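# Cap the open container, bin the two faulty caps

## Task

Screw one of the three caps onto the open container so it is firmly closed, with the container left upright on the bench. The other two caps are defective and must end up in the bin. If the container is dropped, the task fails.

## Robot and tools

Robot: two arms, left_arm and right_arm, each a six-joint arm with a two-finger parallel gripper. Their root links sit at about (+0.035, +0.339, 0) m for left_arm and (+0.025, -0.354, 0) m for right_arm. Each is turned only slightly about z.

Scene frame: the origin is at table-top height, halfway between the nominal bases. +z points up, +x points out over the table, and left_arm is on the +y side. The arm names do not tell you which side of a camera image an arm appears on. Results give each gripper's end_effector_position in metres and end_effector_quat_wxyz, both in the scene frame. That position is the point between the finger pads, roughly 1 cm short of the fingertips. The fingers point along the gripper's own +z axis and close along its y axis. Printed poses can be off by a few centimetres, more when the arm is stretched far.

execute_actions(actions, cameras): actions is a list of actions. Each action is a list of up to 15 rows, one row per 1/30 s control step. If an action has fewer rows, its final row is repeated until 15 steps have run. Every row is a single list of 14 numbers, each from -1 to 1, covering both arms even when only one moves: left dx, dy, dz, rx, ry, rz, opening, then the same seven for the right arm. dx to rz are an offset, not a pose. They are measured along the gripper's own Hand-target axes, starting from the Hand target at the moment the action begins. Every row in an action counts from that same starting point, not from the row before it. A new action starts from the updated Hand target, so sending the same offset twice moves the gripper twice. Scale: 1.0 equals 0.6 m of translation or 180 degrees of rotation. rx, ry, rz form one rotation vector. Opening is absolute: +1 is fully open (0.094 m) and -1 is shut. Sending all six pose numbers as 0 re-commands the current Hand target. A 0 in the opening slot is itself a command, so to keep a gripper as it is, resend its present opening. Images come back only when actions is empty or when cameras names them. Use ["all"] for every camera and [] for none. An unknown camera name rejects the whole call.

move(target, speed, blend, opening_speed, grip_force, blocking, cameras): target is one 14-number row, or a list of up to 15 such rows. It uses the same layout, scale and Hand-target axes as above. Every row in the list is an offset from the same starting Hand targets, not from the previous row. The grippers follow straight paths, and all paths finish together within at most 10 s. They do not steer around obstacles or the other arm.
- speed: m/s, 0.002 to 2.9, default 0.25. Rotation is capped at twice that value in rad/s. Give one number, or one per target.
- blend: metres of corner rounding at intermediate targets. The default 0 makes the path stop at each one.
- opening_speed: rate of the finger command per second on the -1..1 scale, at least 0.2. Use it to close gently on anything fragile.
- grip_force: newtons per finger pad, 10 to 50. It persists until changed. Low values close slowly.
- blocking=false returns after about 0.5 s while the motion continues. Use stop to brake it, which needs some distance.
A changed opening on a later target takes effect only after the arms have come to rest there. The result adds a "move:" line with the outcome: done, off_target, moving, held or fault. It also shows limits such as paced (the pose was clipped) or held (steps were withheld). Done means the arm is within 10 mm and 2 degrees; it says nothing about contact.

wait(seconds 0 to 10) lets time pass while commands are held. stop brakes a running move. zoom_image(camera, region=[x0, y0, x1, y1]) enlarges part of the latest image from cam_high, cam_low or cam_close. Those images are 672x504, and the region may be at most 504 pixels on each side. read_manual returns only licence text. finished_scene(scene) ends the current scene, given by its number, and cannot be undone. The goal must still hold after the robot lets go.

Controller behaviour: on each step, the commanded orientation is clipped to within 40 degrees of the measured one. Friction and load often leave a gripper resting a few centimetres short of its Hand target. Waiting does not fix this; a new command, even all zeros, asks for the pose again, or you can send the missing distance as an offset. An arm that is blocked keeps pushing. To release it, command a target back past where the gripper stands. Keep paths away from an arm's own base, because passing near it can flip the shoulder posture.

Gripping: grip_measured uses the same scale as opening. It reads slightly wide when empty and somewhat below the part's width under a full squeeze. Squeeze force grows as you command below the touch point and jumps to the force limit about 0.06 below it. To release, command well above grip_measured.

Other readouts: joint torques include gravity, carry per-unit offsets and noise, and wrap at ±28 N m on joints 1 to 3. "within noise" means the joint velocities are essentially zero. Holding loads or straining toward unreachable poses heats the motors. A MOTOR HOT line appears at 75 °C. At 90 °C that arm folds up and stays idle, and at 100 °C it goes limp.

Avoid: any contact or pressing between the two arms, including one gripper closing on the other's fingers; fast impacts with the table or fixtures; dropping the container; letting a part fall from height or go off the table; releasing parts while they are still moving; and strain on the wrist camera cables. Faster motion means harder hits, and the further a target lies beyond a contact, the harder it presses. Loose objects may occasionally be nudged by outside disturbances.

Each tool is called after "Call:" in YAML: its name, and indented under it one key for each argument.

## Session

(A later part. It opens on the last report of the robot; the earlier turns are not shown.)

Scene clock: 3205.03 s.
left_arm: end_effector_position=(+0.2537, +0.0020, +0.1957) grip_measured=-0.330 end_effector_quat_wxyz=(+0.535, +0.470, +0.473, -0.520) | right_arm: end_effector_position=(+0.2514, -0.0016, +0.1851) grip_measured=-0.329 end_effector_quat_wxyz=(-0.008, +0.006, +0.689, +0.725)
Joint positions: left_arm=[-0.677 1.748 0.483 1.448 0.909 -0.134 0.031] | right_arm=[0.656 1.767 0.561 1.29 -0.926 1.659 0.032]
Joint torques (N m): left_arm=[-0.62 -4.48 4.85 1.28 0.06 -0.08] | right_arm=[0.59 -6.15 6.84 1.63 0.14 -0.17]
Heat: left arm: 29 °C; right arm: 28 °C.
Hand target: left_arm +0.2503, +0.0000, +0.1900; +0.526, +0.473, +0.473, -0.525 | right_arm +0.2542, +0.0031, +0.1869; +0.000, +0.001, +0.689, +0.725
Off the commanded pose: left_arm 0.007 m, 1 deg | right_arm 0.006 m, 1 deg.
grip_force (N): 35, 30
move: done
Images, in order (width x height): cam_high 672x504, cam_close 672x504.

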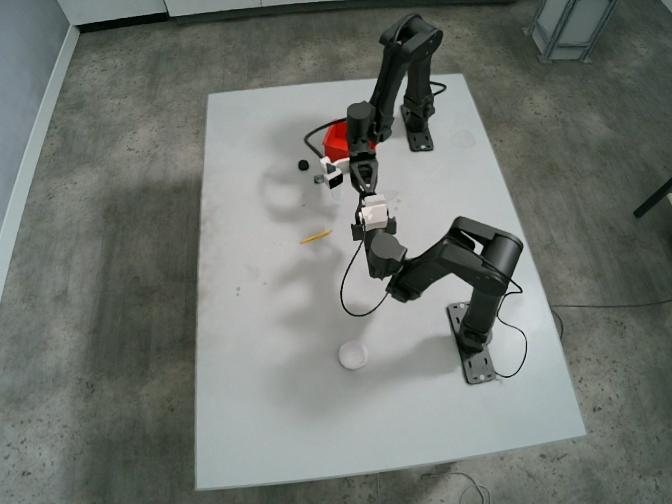

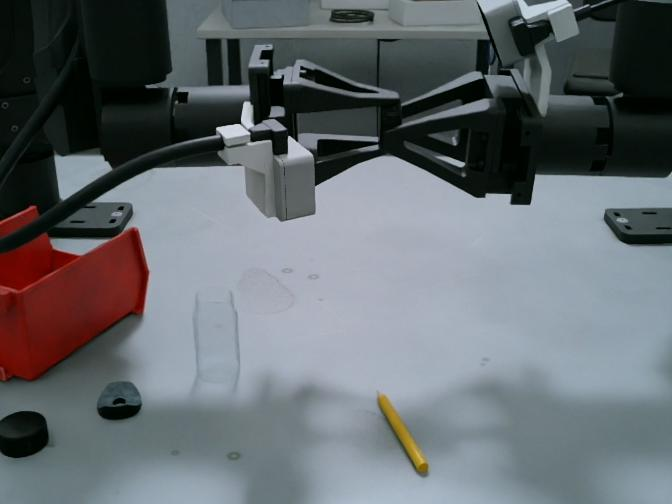

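Call:
move:
  target:
    - [0,0,0,0,0,0,0.2,0,0,0,0,0,0,-0.45]
    - [0,0,-0.15,0,0,0,0.2,0,0,0,0,0,0,-0.45]
  speed: [0.05,0.1]
  cameras: ["cam_close"]

Call:
zoom_image:
  camera: "cam_close"
  region: [340, 60, 460, 180]

Scene clock: 3210.27 s.
left_arm: end_effector_position=(+0.2552, +0.0869, +0.1760) grip_measured=+0.198 end_effector_quat_wxyz=(+0.515, +0.475, +0.492, -0.517) | right_arm: end_effector_position=(+0.2514, -0.0016, +0.1851) grip_measured=-0.330 end_effector_quat_wxyz=(-0.008, +0.006, +0.689, +0.725)
Joint positions: left_arm=[-0.365 1.701 0.32 1.572 1.225 -0.199 0.056] | right_arm=[0.656 1.767 0.561 1.29 -0.926 1.659 0.031]
Joint torques (N m): left_arm=[0.44 -6.68 3.22 1.15 0.08 -0.06] | right_arm=[0.57 -6.19 6.82 1.64 0.14 -0.16]
Heat: left arm: 29 °C; right arm: 28 °C.
Hand target: left_arm +0.2502, +0.0895, +0.1805; +0.526, +0.473, +0.473, -0.525 | right_arm +0.2542, +0.0031, +0.1869; +0.000, +0.001, +0.689, +0.725
Off the commanded pose: left_arm 0.007 m, 3 deg | right_arm 0.006 m, 1 deg.
joint sent to its limit (left arm) — joint 4 (wrist pitch), upper limit. The joint targets still meet the commanded pose.
grip_force (N): 35, 30
move: off_target (left_arm)
Images, in order (width x height): cam_close 672x504.

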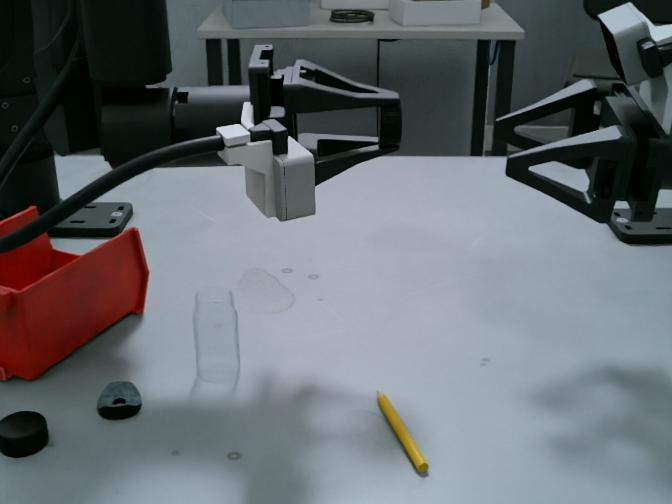

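Scaled by 4.200 from the camera's 672x504 image, which has a finer 960x720 frame.

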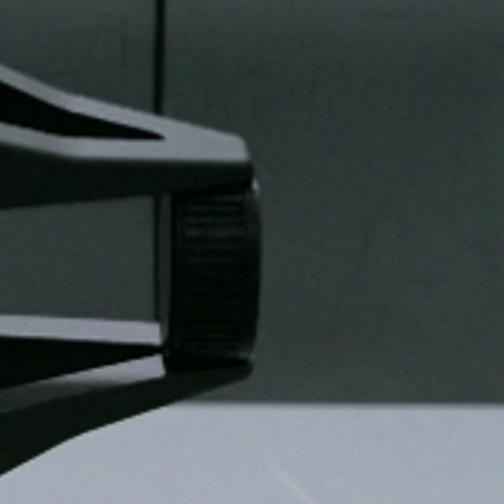

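Call:
move:
  target: [0,0,0,0,0,0,0.2,-0.2518,-0.1150,-0.2528,0.5113,-0.0064,-0.0074,-0.45]
  speed: [0.25]
  cameras: ["cam_close","cam_low"]

Scene clock: 3226.07 s.
left_arm: end_effector_position=(+0.2551, +0.0869, +0.1760) grip_measured=+0.198 end_effector_quat_wxyz=(+0.515, +0.475, +0.492, -0.517) | right_arm: end_effector_position=(+0.4034, -0.1472, +0.1129) grip_measured=-0.330 end_effector_quat_wxyz=(+0.014, +0.007, +1.000, +0.018)
Joint positions: left_arm=[-0.365 1.701 0.32 1.572 1.225 -0.199 0.056] | right_arm=[0.5 2.178 2.049 -1.4 -0.017 0.505 0.031]
Joint torques (N m): left_arm=[0.51 -6.53 3.19 1.14 0.06 -0.11] | right_arm=[0.69 -9.92 8.72 0.32 0.15 -0.05]
Heat: left arm: 28 °C; right arm: 29 °C.
Hand target: left_arm +0.2502, +0.0895, +0.1805; +0.526, +0.473, +0.473, -0.525 | right_arm +0.4051, -0.1450, +0.1099; +0.013, +0.000, +1.000, +0.008
Off the commanded pose: left_arm 0.007 m, 3 deg | right_arm 0.004 m, 1 deg.
joint sent to its limit (left arm) — joint 4 (wrist pitch), upper limit. The joint targets still meet the commanded pose.
grip_force (N): 35, 30
move: off_target (left_arm)
Images, in order (width x height): cam_low 672x504, cam_close 672x504.

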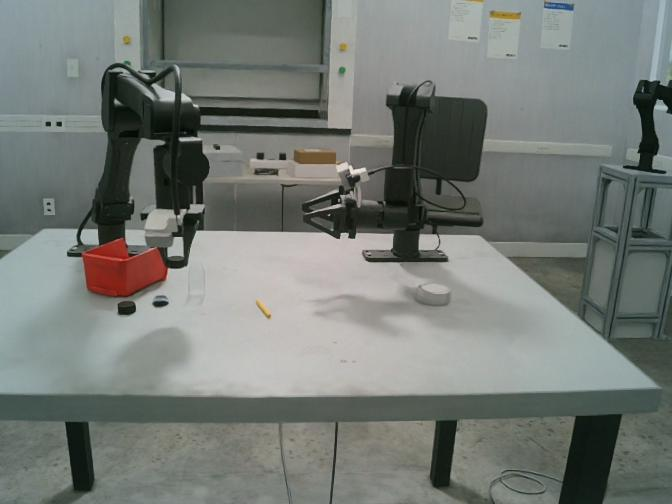

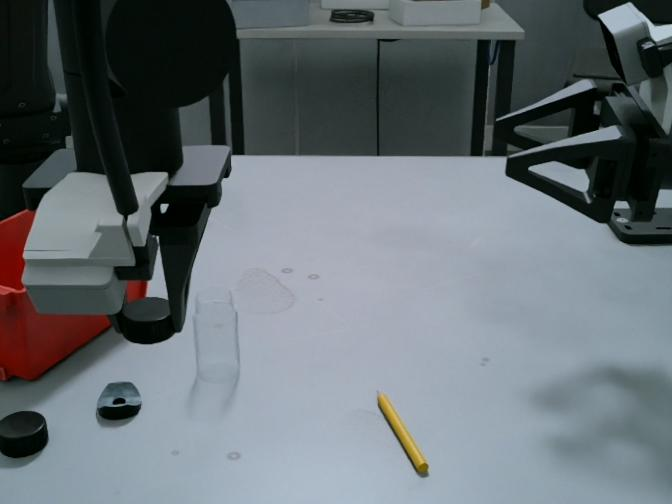

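Call:
move:
  target:
    - [0,0,0,0,0,0,0.2,0,0,0.1,0,0,0,-0.45]
    - [0,0,0,0,0,0,0.2,0,0,0.13,0,0,0,-0.45]
  speed: [0.15,0.05]

Call:
move:
  target: [0,0,0,0,0,0,0.2,0,0,0.012,0,0,0,-0.45]
  speed: [0.03]
  cameras: ["cam_close"]

Call:
zoom_image:
  camera: "cam_close"
  region: [60, 300, 240, 460]

Scene clock: 3231.20 s.
left_arm: end_effector_position=(+0.2551, +0.0869, +0.1760) grip_measured=+0.198 end_effector_quat_wxyz=(+0.515, +0.475, +0.492, -0.517) | right_arm: end_effector_position=(+0.4085, -0.1445, +0.0443) grip_measured=-0.330 end_effector_quat_wxyz=(+0.017, +0.007, +1.000, +0.019)
Joint positions: left_arm=[-0.365 1.701 0.32 1.572 1.225 -0.199 0.056] | right_arm=[0.5 2.204 1.816 -1.136 -0.017 0.505 0.031]
Joint torques (N m): left_arm=[0.5 -6.57 3.18 1.13 0.08 -0.07] | right_arm=[0.68 -10.17 5.48 0.64 0.14 -0.01]
Heat: left arm: 28 °C; right arm: 29 °C.
Hand target: left_arm +0.2502, +0.0895, +0.1805; +0.526, +0.473, +0.473, -0.525 | right_arm +0.4071, -0.1438, +0.0319; +0.013, +0.000, +1.000, +0.008
Off the commanded pose: left_arm 0.007 m, 3 deg | right_arm 0.012 m, 2 deg.
joint sent to its limit (left arm) — joint 4 (wrist pitch), upper limit. The joint targets still meet the commanded pose.
grip_force (N): 35, 30
move: off_target (left_arm, right_arm)

Scene clock: 3232.07 s.
left_arm: end_effector_position=(+0.2551, +0.0869, +0.1760) grip_measured=+0.198 end_effector_quat_wxyz=(+0.515, +0.475, +0.492, -0.517) | right_arm: end_effector_position=(+0.4093, -0.1441, +0.0383) grip_measured=-0.330 end_effector_quat_wxyz=(+0.018, +0.007, +1.000, +0.020)
Joint positions: left_arm=[-0.365 1.701 0.32 1.572 1.225 -0.199 0.056] | right_arm=[0.5 2.208 1.799 -1.111 -0.017 0.505 0.031]
Joint torques (N m): left_arm=[0.43 -6.64 3.23 1.12 0.06 -0.07] | right_arm=[0.66 -10.06 5.39 0.56 0.15 -0.02]
Heat: left arm: 28 °C; right arm: 29 °C.
Hand target: left_arm +0.2502, +0.0895, +0.1805; +0.526, +0.473, +0.473, -0.525 | right_arm +0.4073, -0.1436, +0.0248; +0.013, +0.000, +1.000, +0.008
Off the commanded pose: left_arm 0.007 m, 3 deg | right_arm 0.014 m, 2 deg.
joint sent to its limit (left arm) — joint 4 (wrist pitch), upper limit. The joint targets still meet the commanded pose.
grip_force (N): 35, 30
move: off_target (left_arm, right_arm)
Images, in order (width x height): cam_close 672x504.

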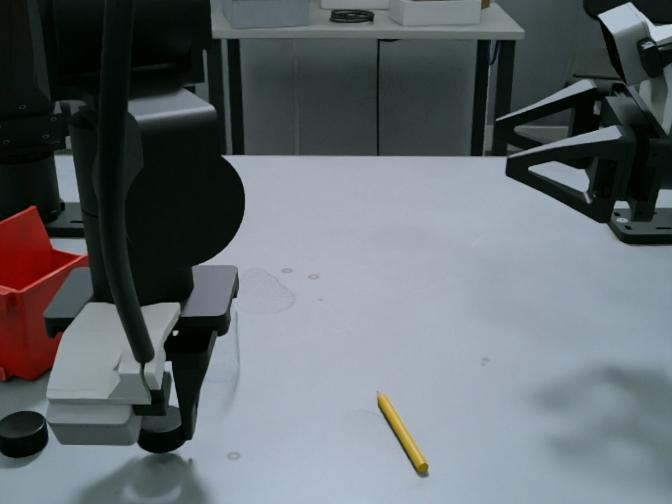

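Scaled by 2.800 from the camera's 672x504 image, which has a finer 960x720 frame.

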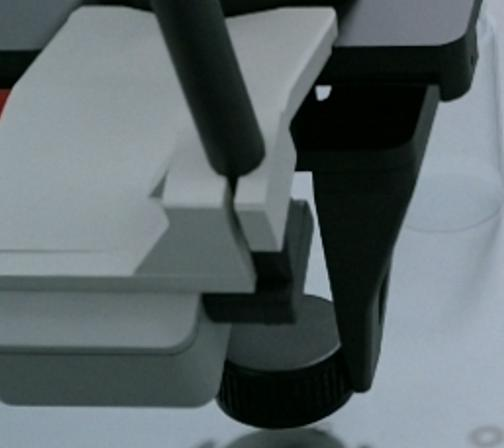

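Call:
move:
  target: [0,0,0,0,0,0,0.2,0,0,0.009,0,0,0,-0.45]
  speed: [0.03]

Call:
move:
  target: [0,0,0,0,0,0,0.2,0,0,0.006,0,0,0,-0.45]
  speed: [0.03]

Call:
move:
  target: [0,0,0,0,0,0,0.2,0,0,0.005,0,0,0,-0.45]
  speed: [0.03]
  cameras: ["cam_close"]

Call:
zoom_image:
  camera: "cam_close"
  region: [60, 340, 240, 490]

Scene clock: 3235.90 s.
left_arm: end_effector_position=(+0.2551, +0.0869, +0.1760) grip_measured=+0.198 end_effector_quat_wxyz=(+0.515, +0.475, +0.492, -0.517) | right_arm: end_effector_position=(+0.4096, -0.1440, +0.0327) grip_measured=-0.330 end_effector_quat_wxyz=(+0.018, +0.007, +1.000, +0.020)
Joint positions: left_arm=[-0.365 1.701 0.32 1.572 1.225 -0.199 0.056] | right_arm=[0.5 2.214 1.786 -1.093 -0.017 0.505 0.031]
Joint torques (N m): left_arm=[0.44 -6.67 3.26 1.14 0.08 -0.07] | right_arm=[0.7 -10.06 5.37 0.6 0.16 -0.02]
Heat: left arm: 28 °C; right arm: 29 °C.
Hand target: left_arm +0.2502, +0.0895, +0.1805; +0.526, +0.473, +0.473, -0.525 | right_arm +0.4075, -0.1435, +0.0193; +0.013, +0.000, +1.000, +0.008
Off the commanded pose: left_arm 0.007 m, 3 deg | right_arm 0.014 m, 2 deg.
joint sent to its limit (left arm) — joint 4 (wrist pitch), upper limit. The joint targets still meet the commanded pose.
grip_force (N): 35, 30
move: off_target (left_arm, right_arm)

Scene clock: 3236.70 s.
left_arm: end_effector_position=(+0.2551, +0.0869, +0.1760) grip_measured=+0.198 end_effector_quat_wxyz=(+0.515, +0.475, +0.492, -0.517) | right_arm: end_effector_position=(+0.4101, -0.1437, +0.0308) grip_measured=-0.330 end_effector_quat_wxyz=(+0.020, +0.007, +1.000, +0.021)
Joint positions: left_arm=[-0.365 1.701 0.32 1.572 1.225 -0.199 0.056] | right_arm=[0.5 2.214 1.778 -1.081 -0.017 0.505 0.031]
Joint torques (N m): left_arm=[0.47 -6.58 3.21 1.12 0.06 -0.06] | right_arm=[0.7 -9.87 5.33 0.63 0.15 -0.02]
Heat: left arm: 28 °C; right arm: 29 °C.
Hand target: left_arm +0.2502, +0.0895, +0.1805; +0.526, +0.473, +0.473, -0.525 | right_arm +0.4076, -0.1435, +0.0158; +0.013, +0.000, +1.000, +0.008
Off the commanded pose: left_arm 0.007 m, 3 deg | right_arm 0.015 m, 2 deg.
joint sent to its limit (left arm) — joint 4 (wrist pitch), upper limit. The joint targets still meet the commanded pose.
grip_force (N): 35, 30
move: off_target (left_arm, right_arm)

Scene clock: 3237.47 s.
left_arm: end_effector_position=(+0.2551, +0.0869, +0.1760) grip_measured=+0.198 end_effector_quat_wxyz=(+0.515, +0.475, +0.492, -0.517) | right_arm: end_effector_position=(+0.4098, -0.1438, +0.0259) grip_measured=-0.330 end_effector_quat_wxyz=(+0.018, +0.007, +1.000, +0.019)
Joint positions: left_arm=[-0.365 1.701 0.32 1.572 1.225 -0.199 0.056] | right_arm=[0.5 2.221 1.772 -1.071 -0.017 0.505 0.031]
Joint torques (N m): left_arm=[0.44 -6.53 3.25 1.11 0.07 -0.07] | right_arm=[0.66 -10.25 5.35 0.64 0.15 -0.03]
Heat: left arm: 28 °C; right arm: 29 °C.
Hand target: left_arm +0.2502, +0.0895, +0.1805; +0.526, +0.473, +0.473, -0.525 | right_arm +0.4077, -0.1434, +0.0129; +0.013, +0.000, +1.000, +0.008
Off the commanded pose: left_arm 0.007 m, 3 deg | right_arm 0.013 m, 2 deg.
joint sent to its limit (left arm) — joint 4 (wrist pitch), upper limit. The joint targets still meet the commanded pose.
grip_force (N): 35, 30
move: off_target (left_arm, right_arm)
Images, in order (width x height): cam_close 672x504.

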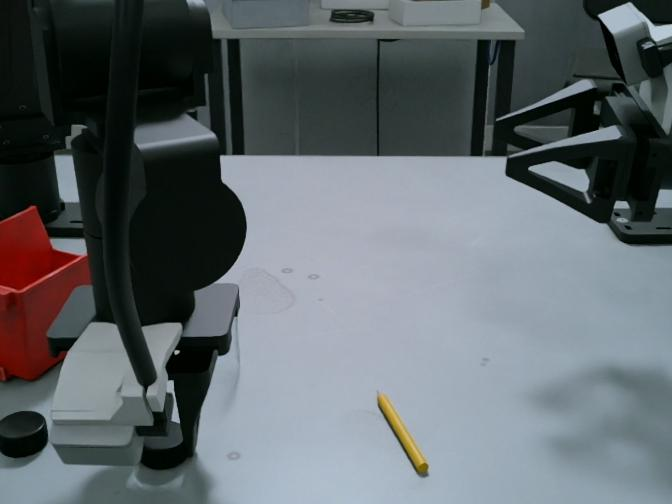

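Scaled by 2.800 from the camera's 672x504 image, which has a finer 960x720 frame.

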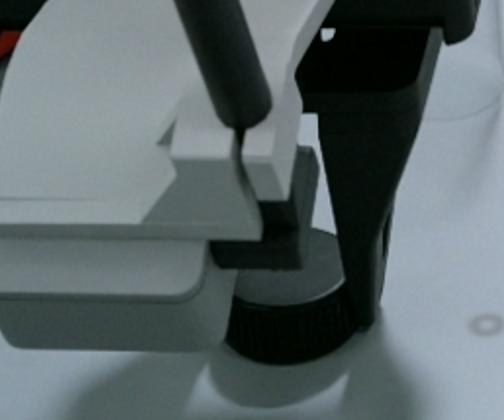

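Call:
move:
  target: [0,0,0,0,0,0,0.2,0,0,0.004,0,0,0,-0.45]
  speed: 0.05
  cameras: ["cam_close"]

Scene clock: 3260.20 s.
left_arm: end_effector_position=(+0.2551, +0.0869, +0.1760) grip_measured=+0.198 end_effector_quat_wxyz=(+0.515, +0.475, +0.492, -0.517) | right_arm: end_effector_position=(+0.4116, -0.1429, +0.0260) grip_measured=-0.330 end_effector_quat_wxyz=(+0.021, +0.007, +1.000, +0.021)
Joint positions: left_arm=[-0.365 1.701 0.32 1.572 1.225 -0.199 0.056] | right_arm=[0.5 2.221 1.772 -1.063 -0.017 0.505 0.031]
Joint torques (N m): left_arm=[0.38 -6.42 3.18 1.12 0.11 -0.05] | right_arm=[0.66 -10.02 4.96 0.66 0.14 -0.03]
Heat: left arm: 27 °C; right arm: 32 °C.
Hand target: left_arm +0.2502, +0.0895, +0.1805; +0.526, +0.473, +0.473, -0.525 | right_arm +0.4078, -0.1434, +0.0105; +0.013, +0.000, +1.000, +0.008
Off the commanded pose: left_arm 0.007 m, 3 deg | right_arm 0.016 m, 2 deg.
joint sent to its limit (left arm) — joint 4 (wrist pitch), upper limit. The joint targets still meet the commanded pose.
grip_force (N): 35, 30
move: off_target (left_arm, right_arm)
Images, in order (width x height): cam_close 672x504.

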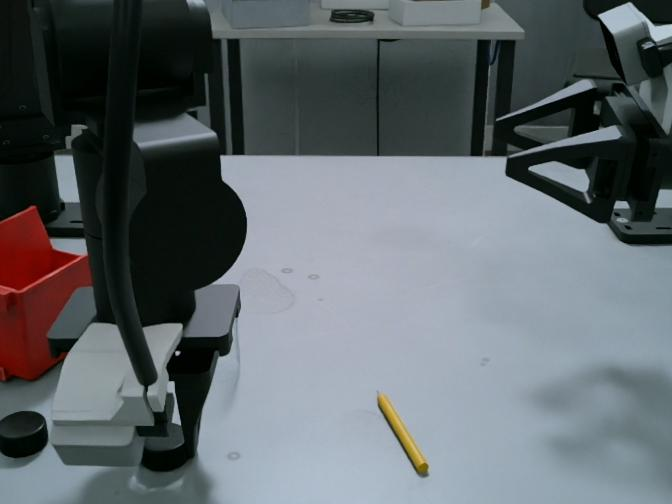

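Call:
zoom_image:
  camera: "cam_close"
  region: [0, 380, 260, 504]

Scaled by 1.938 from the camera's 672x504 image, which has a finer 960x720 frame.

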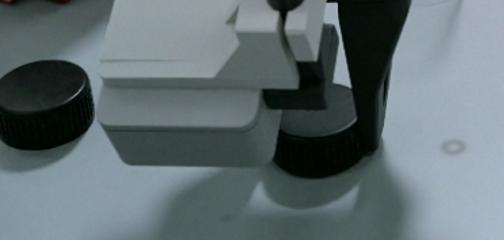

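Call:
zoom_image:
  camera: "cam_close"
  region: [120, 410, 220, 490]

Call:
zoom_image:
  camera: "cam_close"
  region: [0, 390, 100, 470]

Scaled by 5.040 from the camera's 672x504 image, which has a finer 960x720 frame.

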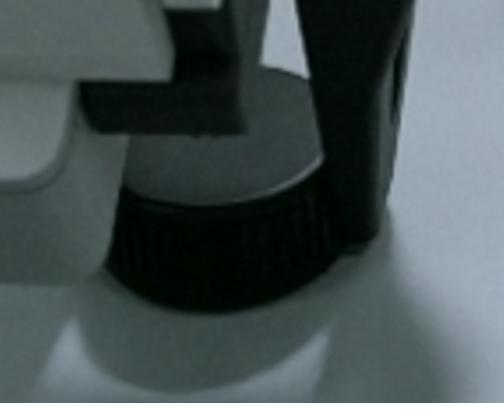

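Scaled by 5.040 from the camera's 672x504 image, which has a finer 960x720 frame.

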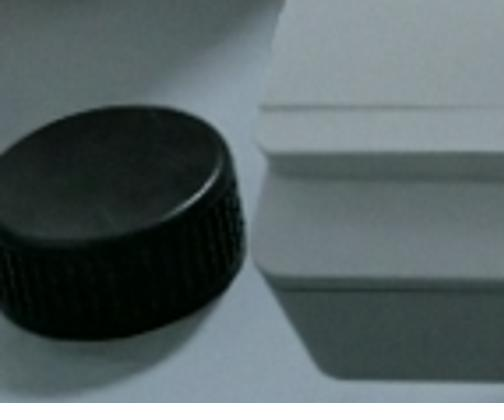

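Call:
move:
  target: [0,0,0,0,0,0,0.2,0,0,0.004,0,0,0,-0.45]
  speed: 0.05
  cameras: ["cam_close"]

Call:
zoom_image:
  camera: "cam_close"
  region: [120, 410, 220, 490]

Scene clock: 3269.00 s.
left_arm: end_effector_position=(+0.2551, +0.0869, +0.1760) grip_measured=+0.198 end_effector_quat_wxyz=(+0.515, +0.475, +0.492, -0.517) | right_arm: end_effector_position=(+0.4114, -0.1431, +0.0251) grip_measured=-0.330 end_effector_quat_wxyz=(+0.021, +0.007, +1.000, +0.021)
Joint positions: left_arm=[-0.365 1.701 0.32 1.572 1.225 -0.199 0.056] | right_arm=[0.5 2.221 1.768 -1.06 -0.017 0.505 0.031]
Joint torques (N m): left_arm=[0.47 -6.53 3.29 1.11 0.08 -0.1] | right_arm=[0.65 -9.83 4.79 0.68 0.14 -0.02]
Heat: left arm: 27 °C; right arm: 33 °C.
Hand target: left_arm +0.2502, +0.0895, +0.1805; +0.526, +0.473, +0.473, -0.525 | right_arm +0.4079, -0.1434, +0.0081; +0.013, +0.000, +1.000, +0.008
Off the commanded pose: left_arm 0.007 m, 3 deg | right_arm 0.017 m, 2 deg.
joint sent to its limit (left arm) — joint 4 (wrist pitch), upper limit. The joint targets still meet the commanded pose.
grip_force (N): 35, 30
move: off_target (left_arm, right_arm)
Images, in order (width x height): cam_close 672x504.

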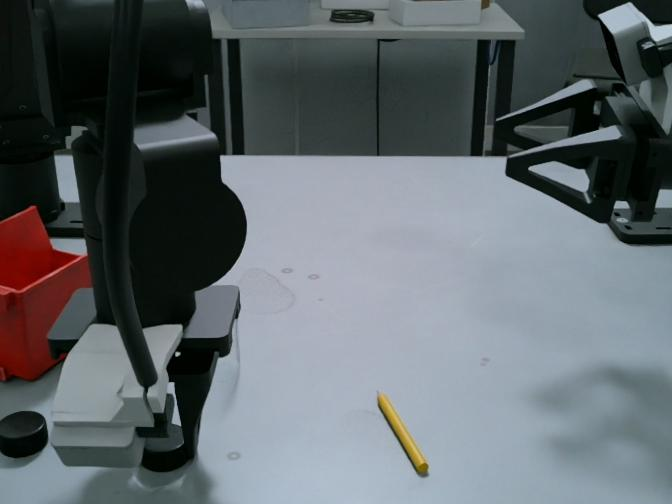

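Scaled by 5.040 from the camera's 672x504 image, which has a finer 960x720 frame.

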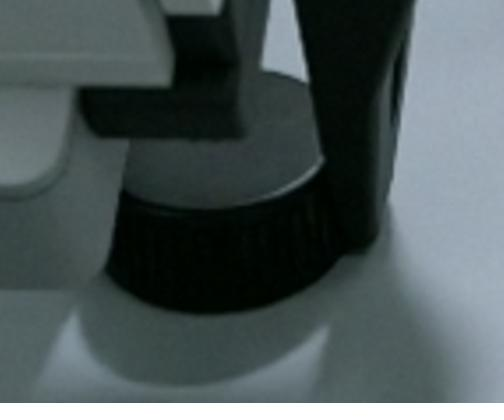

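Call:
move:
  target: [0,0,0,0,0,0,0.2,0,0,0.005,0,0,0,-0.45]
  speed: 0.05
  cameras: ["cam_close"]

Call:
zoom_image:
  camera: "cam_close"
  region: [120, 410, 220, 490]

Scene clock: 3272.37 s.
left_arm: end_effector_position=(+0.2551, +0.0869, +0.1760) grip_measured=+0.198 end_effector_quat_wxyz=(+0.515, +0.475, +0.492, -0.517) | right_arm: end_effector_position=(+0.4111, -0.1432, +0.0244) grip_measured=-0.330 end_effector_quat_wxyz=(+0.021, +0.007, +1.000, +0.021)
Joint positions: left_arm=[-0.365 1.701 0.32 1.572 1.225 -0.199 0.056] | right_arm=[0.5 2.221 1.765 -1.057 -0.017 0.505 0.031]
Joint torques (N m): left_arm=[0.54 -6.69 3.19 1.16 0.09 -0.09] | right_arm=[0.69 -9.59 4.49 0.77 0.14 -0.03]
Heat: left arm: 27 °C; right arm: 33 °C.
Hand target: left_arm +0.2502, +0.0895, +0.1805; +0.526, +0.473, +0.473, -0.525 | right_arm +0.4079, -0.1433, +0.0051; +0.013, +0.000, +1.000, +0.008
Off the commanded pose: left_arm 0.007 m, 3 deg | right_arm 0.020 m, 2 deg.
joint sent to its limit (left arm) — joint 4 (wrist pitch), upper limit. The joint targets still meet the commanded pose.
grip_force (N): 35, 30
move: off_target (left_arm, right_arm)
Images, in order (width x height): cam_close 672x504.

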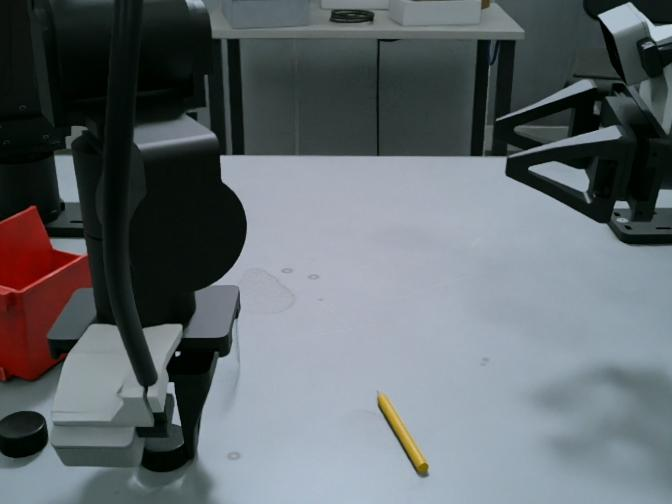

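Scaled by 5.040 from the camera's 672x504 image, which has a finer 960x720 frame.

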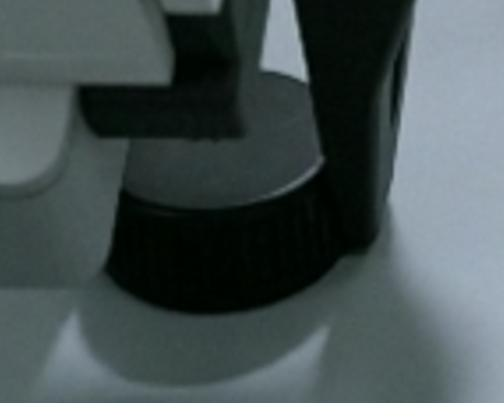

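Call:
move:
  target: [0,0,0,0,0,0,0.2,0,0,-0.007,0,0,0,-0.45]
  speed: 0.05

Call:
move:
  target: [0,0,0,0,0,0,0.2,0,0,0,0,0,0,-0.1]
  opening_speed: 0.6
  cameras: ["cam_close", "cam_high"]

Call:
zoom_image:
  camera: "cam_close"
  region: [120, 410, 220, 490]

Scene clock: 3276.80 s.
left_arm: end_effector_position=(+0.2551, +0.0869, +0.1760) grip_measured=+0.198 end_effector_quat_wxyz=(+0.515, +0.475, +0.492, -0.517) | right_arm: end_effector_position=(+0.4111, -0.1432, +0.0244) grip_measured=-0.330 end_effector_quat_wxyz=(+0.021, +0.007, +1.000, +0.021)
Joint positions: left_arm=[-0.365 1.701 0.32 1.572 1.225 -0.199 0.056] | right_arm=[0.5 2.221 1.765 -1.057 -0.017 0.505 0.031]
Joint torques (N m): left_arm=[0.38 -6.53 3.33 1.11 0.06 -0.08] | right_arm=[0.69 -9.89 5.27 0.63 0.14 -0.03]
Heat: left arm: 27 °C; right arm: 33 °C.
Hand target: left_arm +0.2502, +0.0895, +0.1805; +0.526, +0.473, +0.473, -0.525 | right_arm +0.4078, -0.1434, +0.0093; +0.013, +0.000, +1.000, +0.008
Off the commanded pose: left_arm 0.007 m, 3 deg | right_arm 0.016 m, 2 deg.
joint sent to its limit (left arm) — joint 4 (wrist pitch), upper limit. The joint targets still meet the commanded pose.
grip_force (N): 35, 30
move: off_target (left_arm, right_arm)

Scene clock: 3277.60 s.
left_arm: end_effector_position=(+0.2551, +0.0869, +0.1760) grip_measured=+0.198 end_effector_quat_wxyz=(+0.515, +0.475, +0.492, -0.517) | right_arm: end_effector_position=(+0.4114, -0.1401, +0.0245) grip_measured=-0.102 end_effector_quat_wxyz=(+0.024, +0.004, +0.999, +0.022)
Joint positions: left_arm=[-0.365 1.701 0.32 1.572 1.225 -0.199 0.056] | right_arm=[0.507 2.221 1.765 -1.051 -0.016 0.505 0.042]
Joint torques (N m): left_arm=[0.5 -6.45 3.23 1.13 0.07 -0.08] | right_arm=[0.25 -9.91 5.29 0.57 0.13 -0.03]
Heat: left arm: 27 °C; right arm: 33 °C.
Hand target: left_arm +0.2502, +0.0895, +0.1805; +0.526, +0.473, +0.473, -0.525 | right_arm +0.4078, -0.1433, +0.0093; +0.013, +0.000, +1.000, +0.008
Off the commanded pose: left_arm 0.007 m, 3 deg | right_arm 0.016 m, 2 deg.
joint sent to its limit (left arm) — joint 4 (wrist pitch), upper limit. The joint targets still meet the commanded pose.
grip_force (N): 35, 30
move: off_target (left_arm, right_arm)
Images, in order (width x height): cam_high 672x504, cam_close 672x504.

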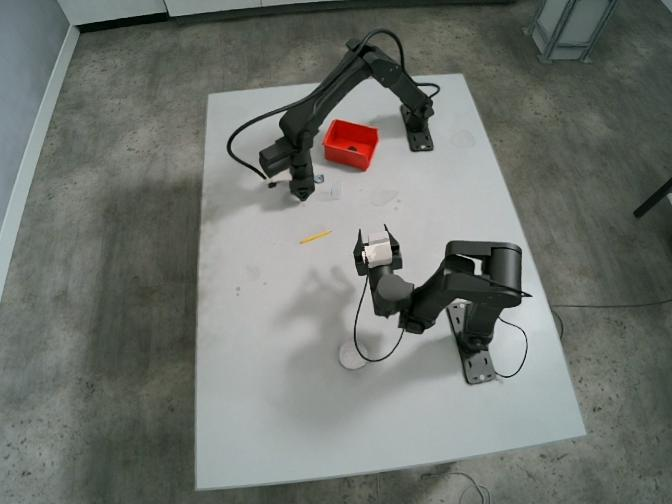

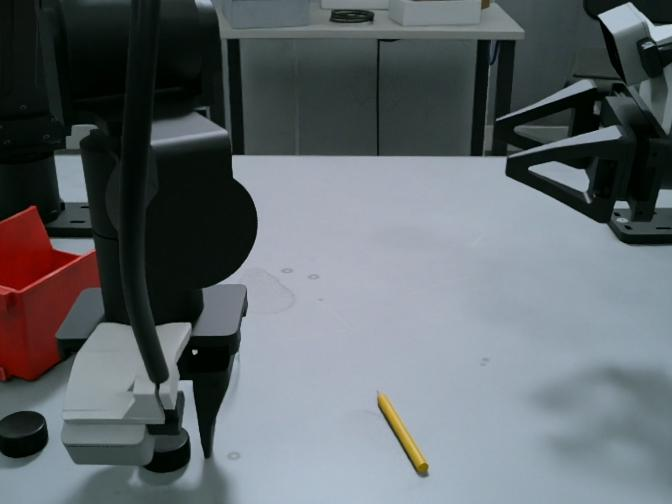

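Scaled by 5.040 from the camera's 672x504 image, which has a finer 960x720 frame.

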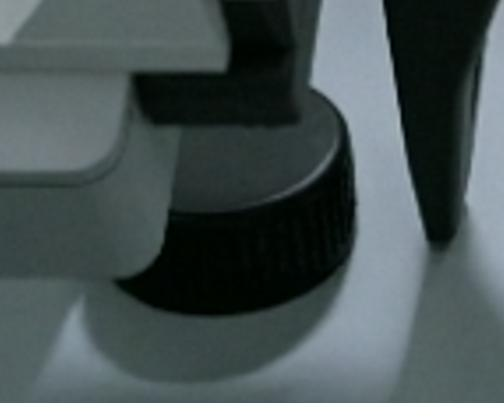

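Call:
move:
  target:
    - [0,0,0,0,0,0,0.2,0,0,-0.2,0,0,0,-0.1]
    - [0,0,0,0,0,0,0.2,0.1557,0.0463,-0.2,0,0,-0.211,0.2]
  speed: [0.1, 0.15]
  cameras: ["cam_close", "cam_low"]

Scene clock: 3294.37 s.
left_arm: end_effector_position=(+0.2551, +0.0869, +0.1760) grip_measured=+0.198 end_effector_quat_wxyz=(+0.515, +0.475, +0.492, -0.517) | right_arm: end_effector_position=(+0.3108, -0.1181, +0.1197) grip_measured=+0.198 end_effector_quat_wxyz=(-0.003, -0.318, +0.948, +0.002)
Joint positions: left_arm=[-0.365 1.701 0.32 1.572 1.225 -0.199 0.056] | right_arm=[0.694 1.959 1.748 -1.364 -0.006 0.037 0.056]
Joint torques (N m): left_arm=[0.43 -6.57 3.19 1.11 0.06 -0.09] | right_arm=[0.4 -12.04 5.31 0.53 0.11 -0.07]
Heat: left arm: 27 °C; right arm: 34 °C.
Hand target: left_arm +0.2502, +0.0895, +0.1805; +0.526, +0.473, +0.473, -0.525 | right_arm +0.3112, -0.1175, +0.1271; +0.015, -0.325, +0.945, +0.003
Off the commanded pose: left_arm 0.007 m, 3 deg | right_arm 0.007 m, 2 deg.
joint sent to its limit (left arm) — joint 4 (wrist pitch), upper limit. The joint targets still meet the commanded pose.
grip_force (N): 35, 30
move: off_target (left_arm)
Images, in order (width x height): cam_low 672x504, cam_close 672x504.

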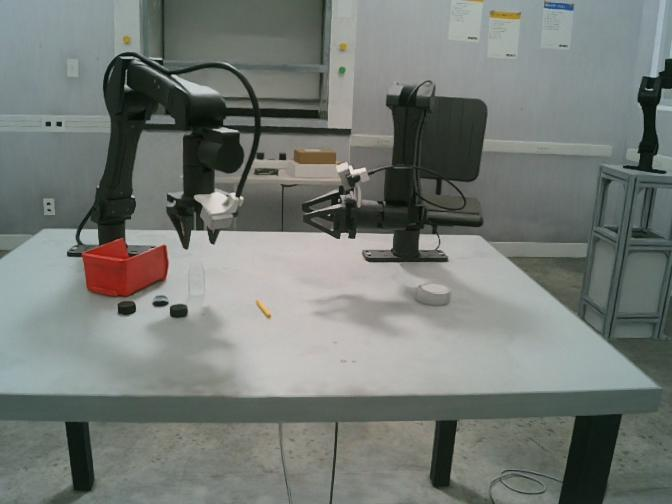

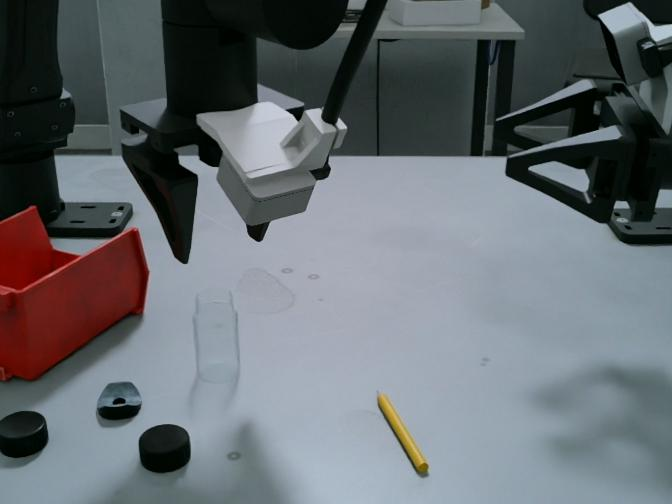

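Call:
move:
  target: [0,0,0,0,0,0,0.2,-0.008,-0.006,0.04,0,0,0,0.2]
  speed: 0.1
  cameras: ["cam_close", "cam_high"]

Scene clock: 3305.00 s.
left_arm: end_effector_position=(+0.2551, +0.0869, +0.1760) grip_measured=+0.198 end_effector_quat_wxyz=(+0.515, +0.475, +0.492, -0.517) | right_arm: end_effector_position=(+0.3148, -0.1148, +0.1035) grip_measured=+0.198 end_effector_quat_wxyz=(+0.007, -0.323, +0.946, +0.006)
Joint positions: left_arm=[-0.365 1.701 0.32 1.572 1.225 -0.199 0.056] | right_arm=[0.694 1.959 1.683 -1.278 -0.006 0.026 0.056]
Joint torques (N m): left_arm=[0.4 -6.6 3.26 1.14 0.1 -0.07] | right_arm=[-0.35 -10.39 5.44 0.59 0.1 -0.07]
Heat: left arm: 27 °C; right arm: 35 °C.
Hand target: left_arm +0.2502, +0.0895, +0.1805; +0.526, +0.473, +0.473, -0.525 | right_arm +0.3179, -0.1170, +0.1033; +0.015, -0.325, +0.945, +0.003
Off the commanded pose: left_arm 0.007 m, 3 deg | right_arm 0.004 m, 1 deg.
joint sent to its limit (left arm) — joint 4 (wrist pitch), upper limit. The joint targets still meet the commanded pose.
grip_force (N): 35, 30
move: off_target (left_arm)
Images, in order (width x height): cam_high 672x504, cam_close 672x504.

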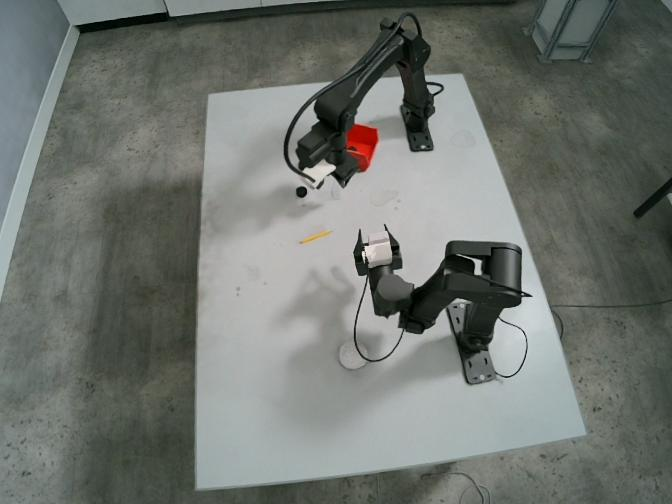

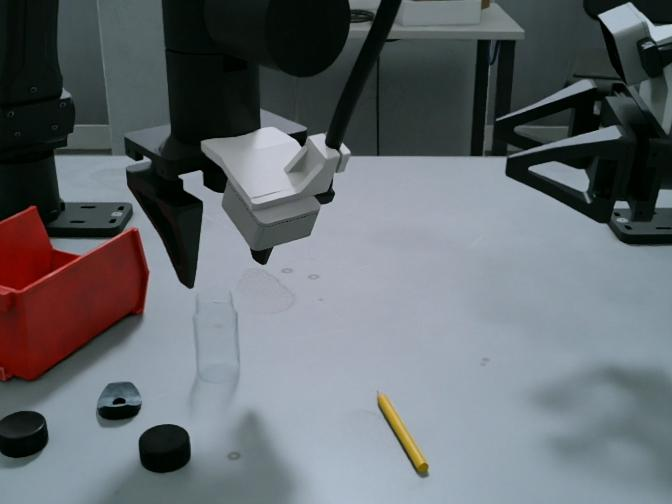

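Call:
zoom_image:
  camera: "cam_close"
  region: [150, 260, 290, 400]

Scaled by 3.600 from the camera's 672x504 image, which has a finer 960x720 frame.

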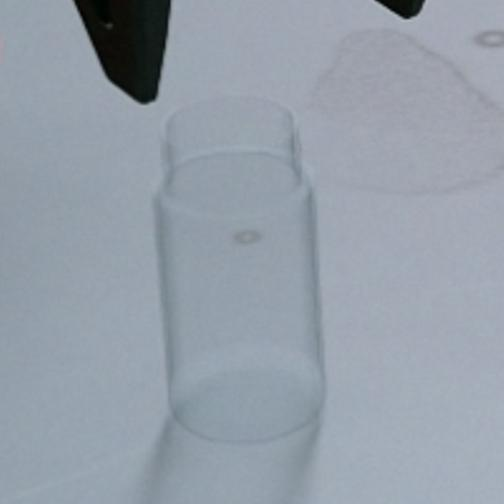

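Call:
move:
  target: [0,0,0,0,0,0,0.2,0.0045,-0.0125,0.01,0,0,0,0.2]
  speed: 0.1
  cameras: ["cam_close"]

Call:
zoom_image:
  camera: "cam_close"
  region: [150, 260, 290, 400]

Scene clock: 3343.13 s.
left_arm: end_effector_position=(+0.2551, +0.0869, +0.1760) grip_measured=+0.198 end_effector_quat_wxyz=(+0.515, +0.475, +0.492, -0.517) | right_arm: end_effector_position=(+0.3167, -0.1216, +0.0943) grip_measured=+0.198 end_effector_quat_wxyz=(+0.003, -0.324, +0.946, +0.004)
Joint positions: left_arm=[-0.365 1.701 0.32 1.572 1.225 -0.199 0.056] | right_arm=[0.677 1.959 1.647 -1.251 -0.006 0.007 0.056]
Joint torques (N m): left_arm=[0.53 -6.65 3.14 1.12 0.06 -0.08] | right_arm=[-0.54 -11 5.37 0.61 0.1 -0.03]
Heat: left arm: 27 °C; right arm: 36 °C.
Hand target: left_arm +0.2502, +0.0895, +0.1805; +0.526, +0.473, +0.473, -0.525 | right_arm +0.3205, -0.1244, +0.0973; +0.015, -0.325, +0.945, +0.003
Off the commanded pose: left_arm 0.007 m, 3 deg | right_arm 0.006 m, 1 deg.
joint sent to its limit (left arm) — joint 4 (wrist pitch), upper limit. The joint targets still meet the commanded pose.
grip_force (N): 35, 30
move: off_target (left_arm)
Images, in order (width x height): cam_close 672x504.

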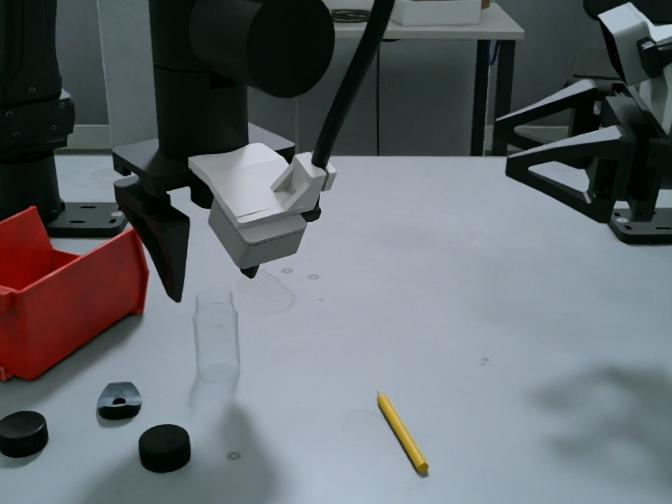

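Scaled by 3.600 from the camera's 672x504 image, which has a finer 960x720 frame.

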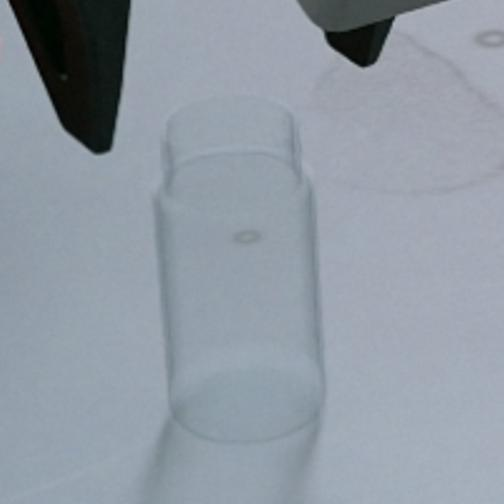

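Call:
execute_actions:
  actions: []

Call:
zoom_image:
  camera: "cam_high"
  region: [270, 130, 400, 250]

Call:
zoom_image:
  camera: "cam_low"
  region: [130, 180, 270, 330]

Scene clock: 3350.93 s.
left_arm: end_effector_position=(+0.2551, +0.0869, +0.1760) grip_measured=+0.198 end_effector_quat_wxyz=(+0.515, +0.475, +0.492, -0.517) | right_arm: end_effector_position=(+0.3168, -0.1216, +0.0943) grip_measured=+0.198 end_effector_quat_wxyz=(+0.003, -0.324, +0.946, +0.004)
Joint positions: left_arm=[-0.365 1.701 0.32 1.572 1.225 -0.199 0.056] | right_arm=[0.677 1.959 1.647 -1.25 -0.006 0.006 0.056]
Joint velocities: within noise
Joint torques (N m): left_arm=[0.54 -6.49 3.22 1.11 0.1 -0.08] | right_arm=[-0.59 -11.04 5.39 0.55 0.09 -0.07]
Heat: left arm: 27 °C; right arm: 36 °C.
Hand target: left_arm +0.2502, +0.0895, +0.1805; +0.526, +0.473, +0.473, -0.525 | right_arm +0.3205, -0.1244, +0.0973; +0.015, -0.325, +0.945, +0.003
Tool commands: left_gripper/opening=+0.2 right_gripper/opening=+0.2
Off the commanded pose: left_arm 0.007 m, 3 deg | right_arm 0.006 m, 1 deg.
grip_force (N): 35, 30

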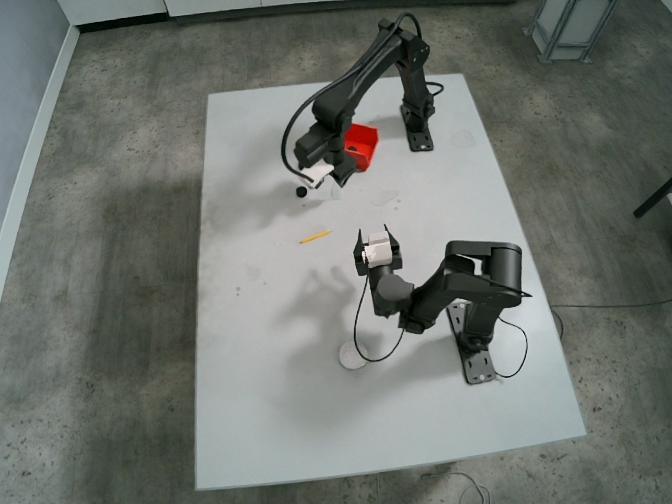

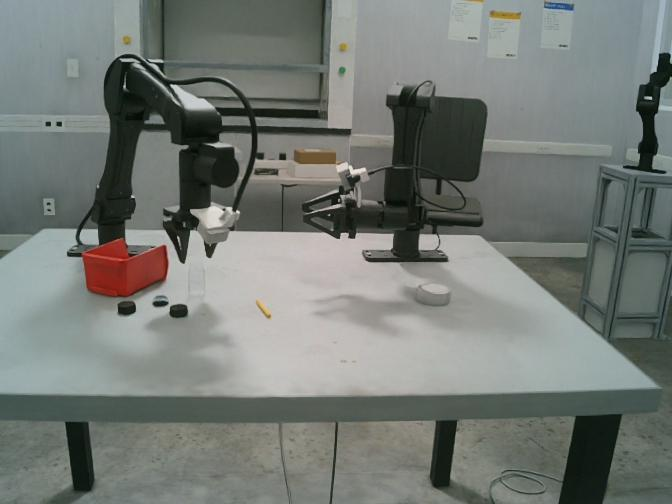

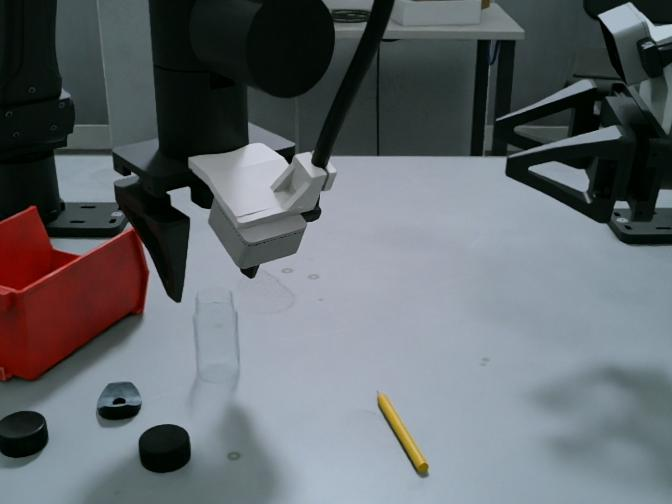

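Scaled by 3.877 from the camera's 672x504 image, which has a finer 960x720 frame.

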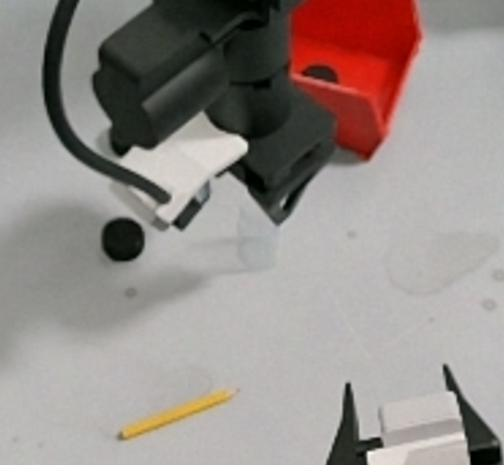

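Scaled by 3.360 from the camera's 672x504 image, which has a finer 960x720 frame.

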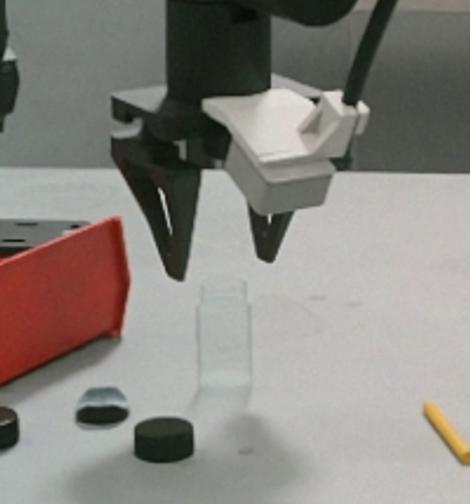

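Call:
move:
  target: [0,0,0,0,0,0,0.2,0.001,0,0.038,0,0,0,0.2]
  speed: 0.08
  cameras: ["cam_close", "cam_low"]

Call:
zoom_image:
  camera: "cam_close"
  region: [150, 260, 290, 400]

Call:
zoom_image:
  camera: "cam_low"
  region: [130, 180, 270, 330]

Scene clock: 3375.60 s.
left_arm: end_effector_position=(+0.2551, +0.0869, +0.1760) grip_measured=+0.198 end_effector_quat_wxyz=(+0.515, +0.475, +0.492, -0.517) | right_arm: end_effector_position=(+0.3169, -0.1215, +0.0749) grip_measured=+0.198 end_effector_quat_wxyz=(+0.007, -0.324, +0.946, +0.006)
Joint positions: left_arm=[-0.365 1.701 0.32 1.572 1.225 -0.199 0.056] | right_arm=[0.677 1.959 1.569 -1.164 -0.006 0.006 0.056]
Joint torques (N m): left_arm=[0.47 -6.58 3.26 1.14 0.03 -0.07] | right_arm=[-0.62 -10.25 5.38 0.6 0.1 -0.08]
Heat: left arm: 27 °C; right arm: 37 °C.
Hand target: left_arm +0.2502, +0.0895, +0.1805; +0.526, +0.473, +0.473, -0.525 | right_arm +0.3206, -0.1244, +0.0744; +0.015, -0.326, +0.945, +0.003
Off the commanded pose: left_arm 0.007 m, 3 deg | right_arm 0.005 m, 1 deg.
joint sent to its limit (left arm) — joint 4 (wrist pitch), upper limit. The joint targets still meet the commanded pose.
grip_force (N): 35, 30
move: off_target (left_arm)
Images, in order (width x height): cam_low 672x504, cam_close 672x504.

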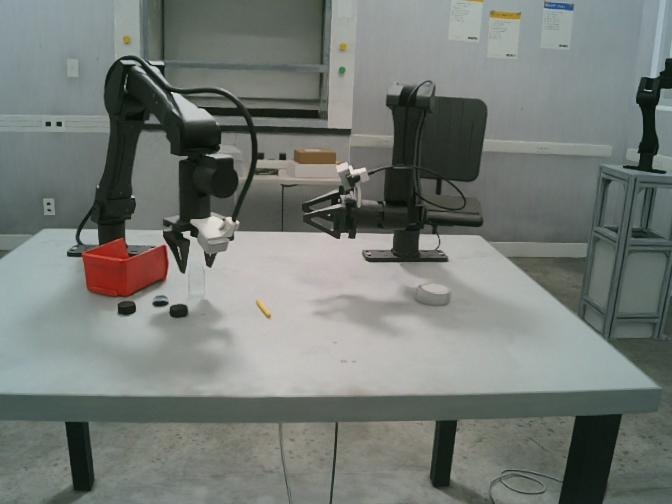

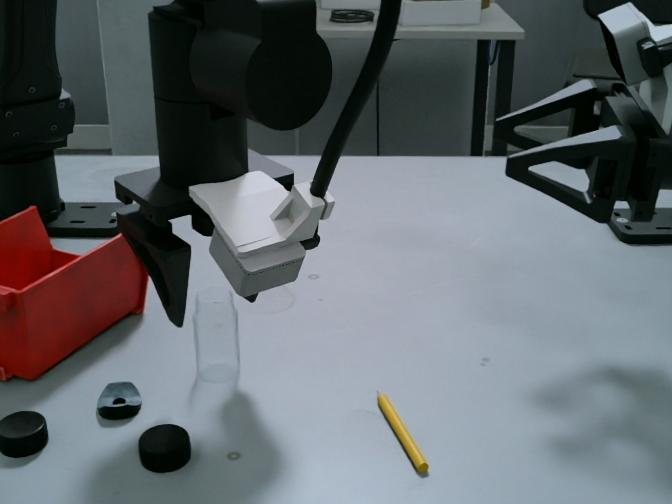

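Scaled by 3.600 from the camera's 672x504 image, which has a finer 960x720 frame.

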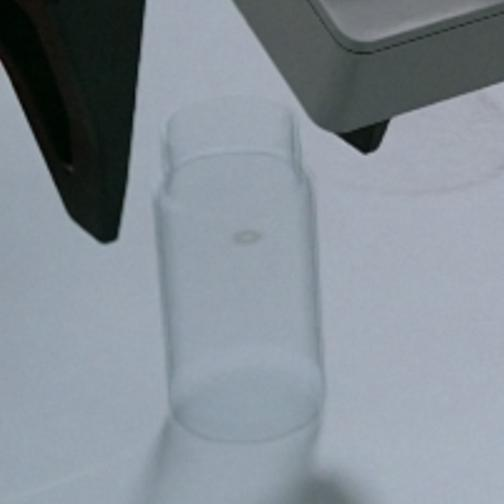

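Scaled by 3.360 from the camera's 672x504 image, which has a finer 960x720 frame.

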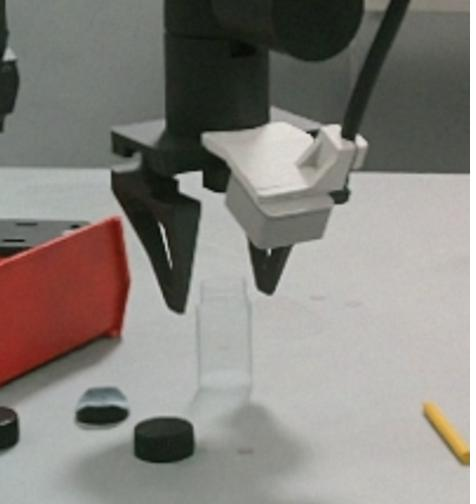

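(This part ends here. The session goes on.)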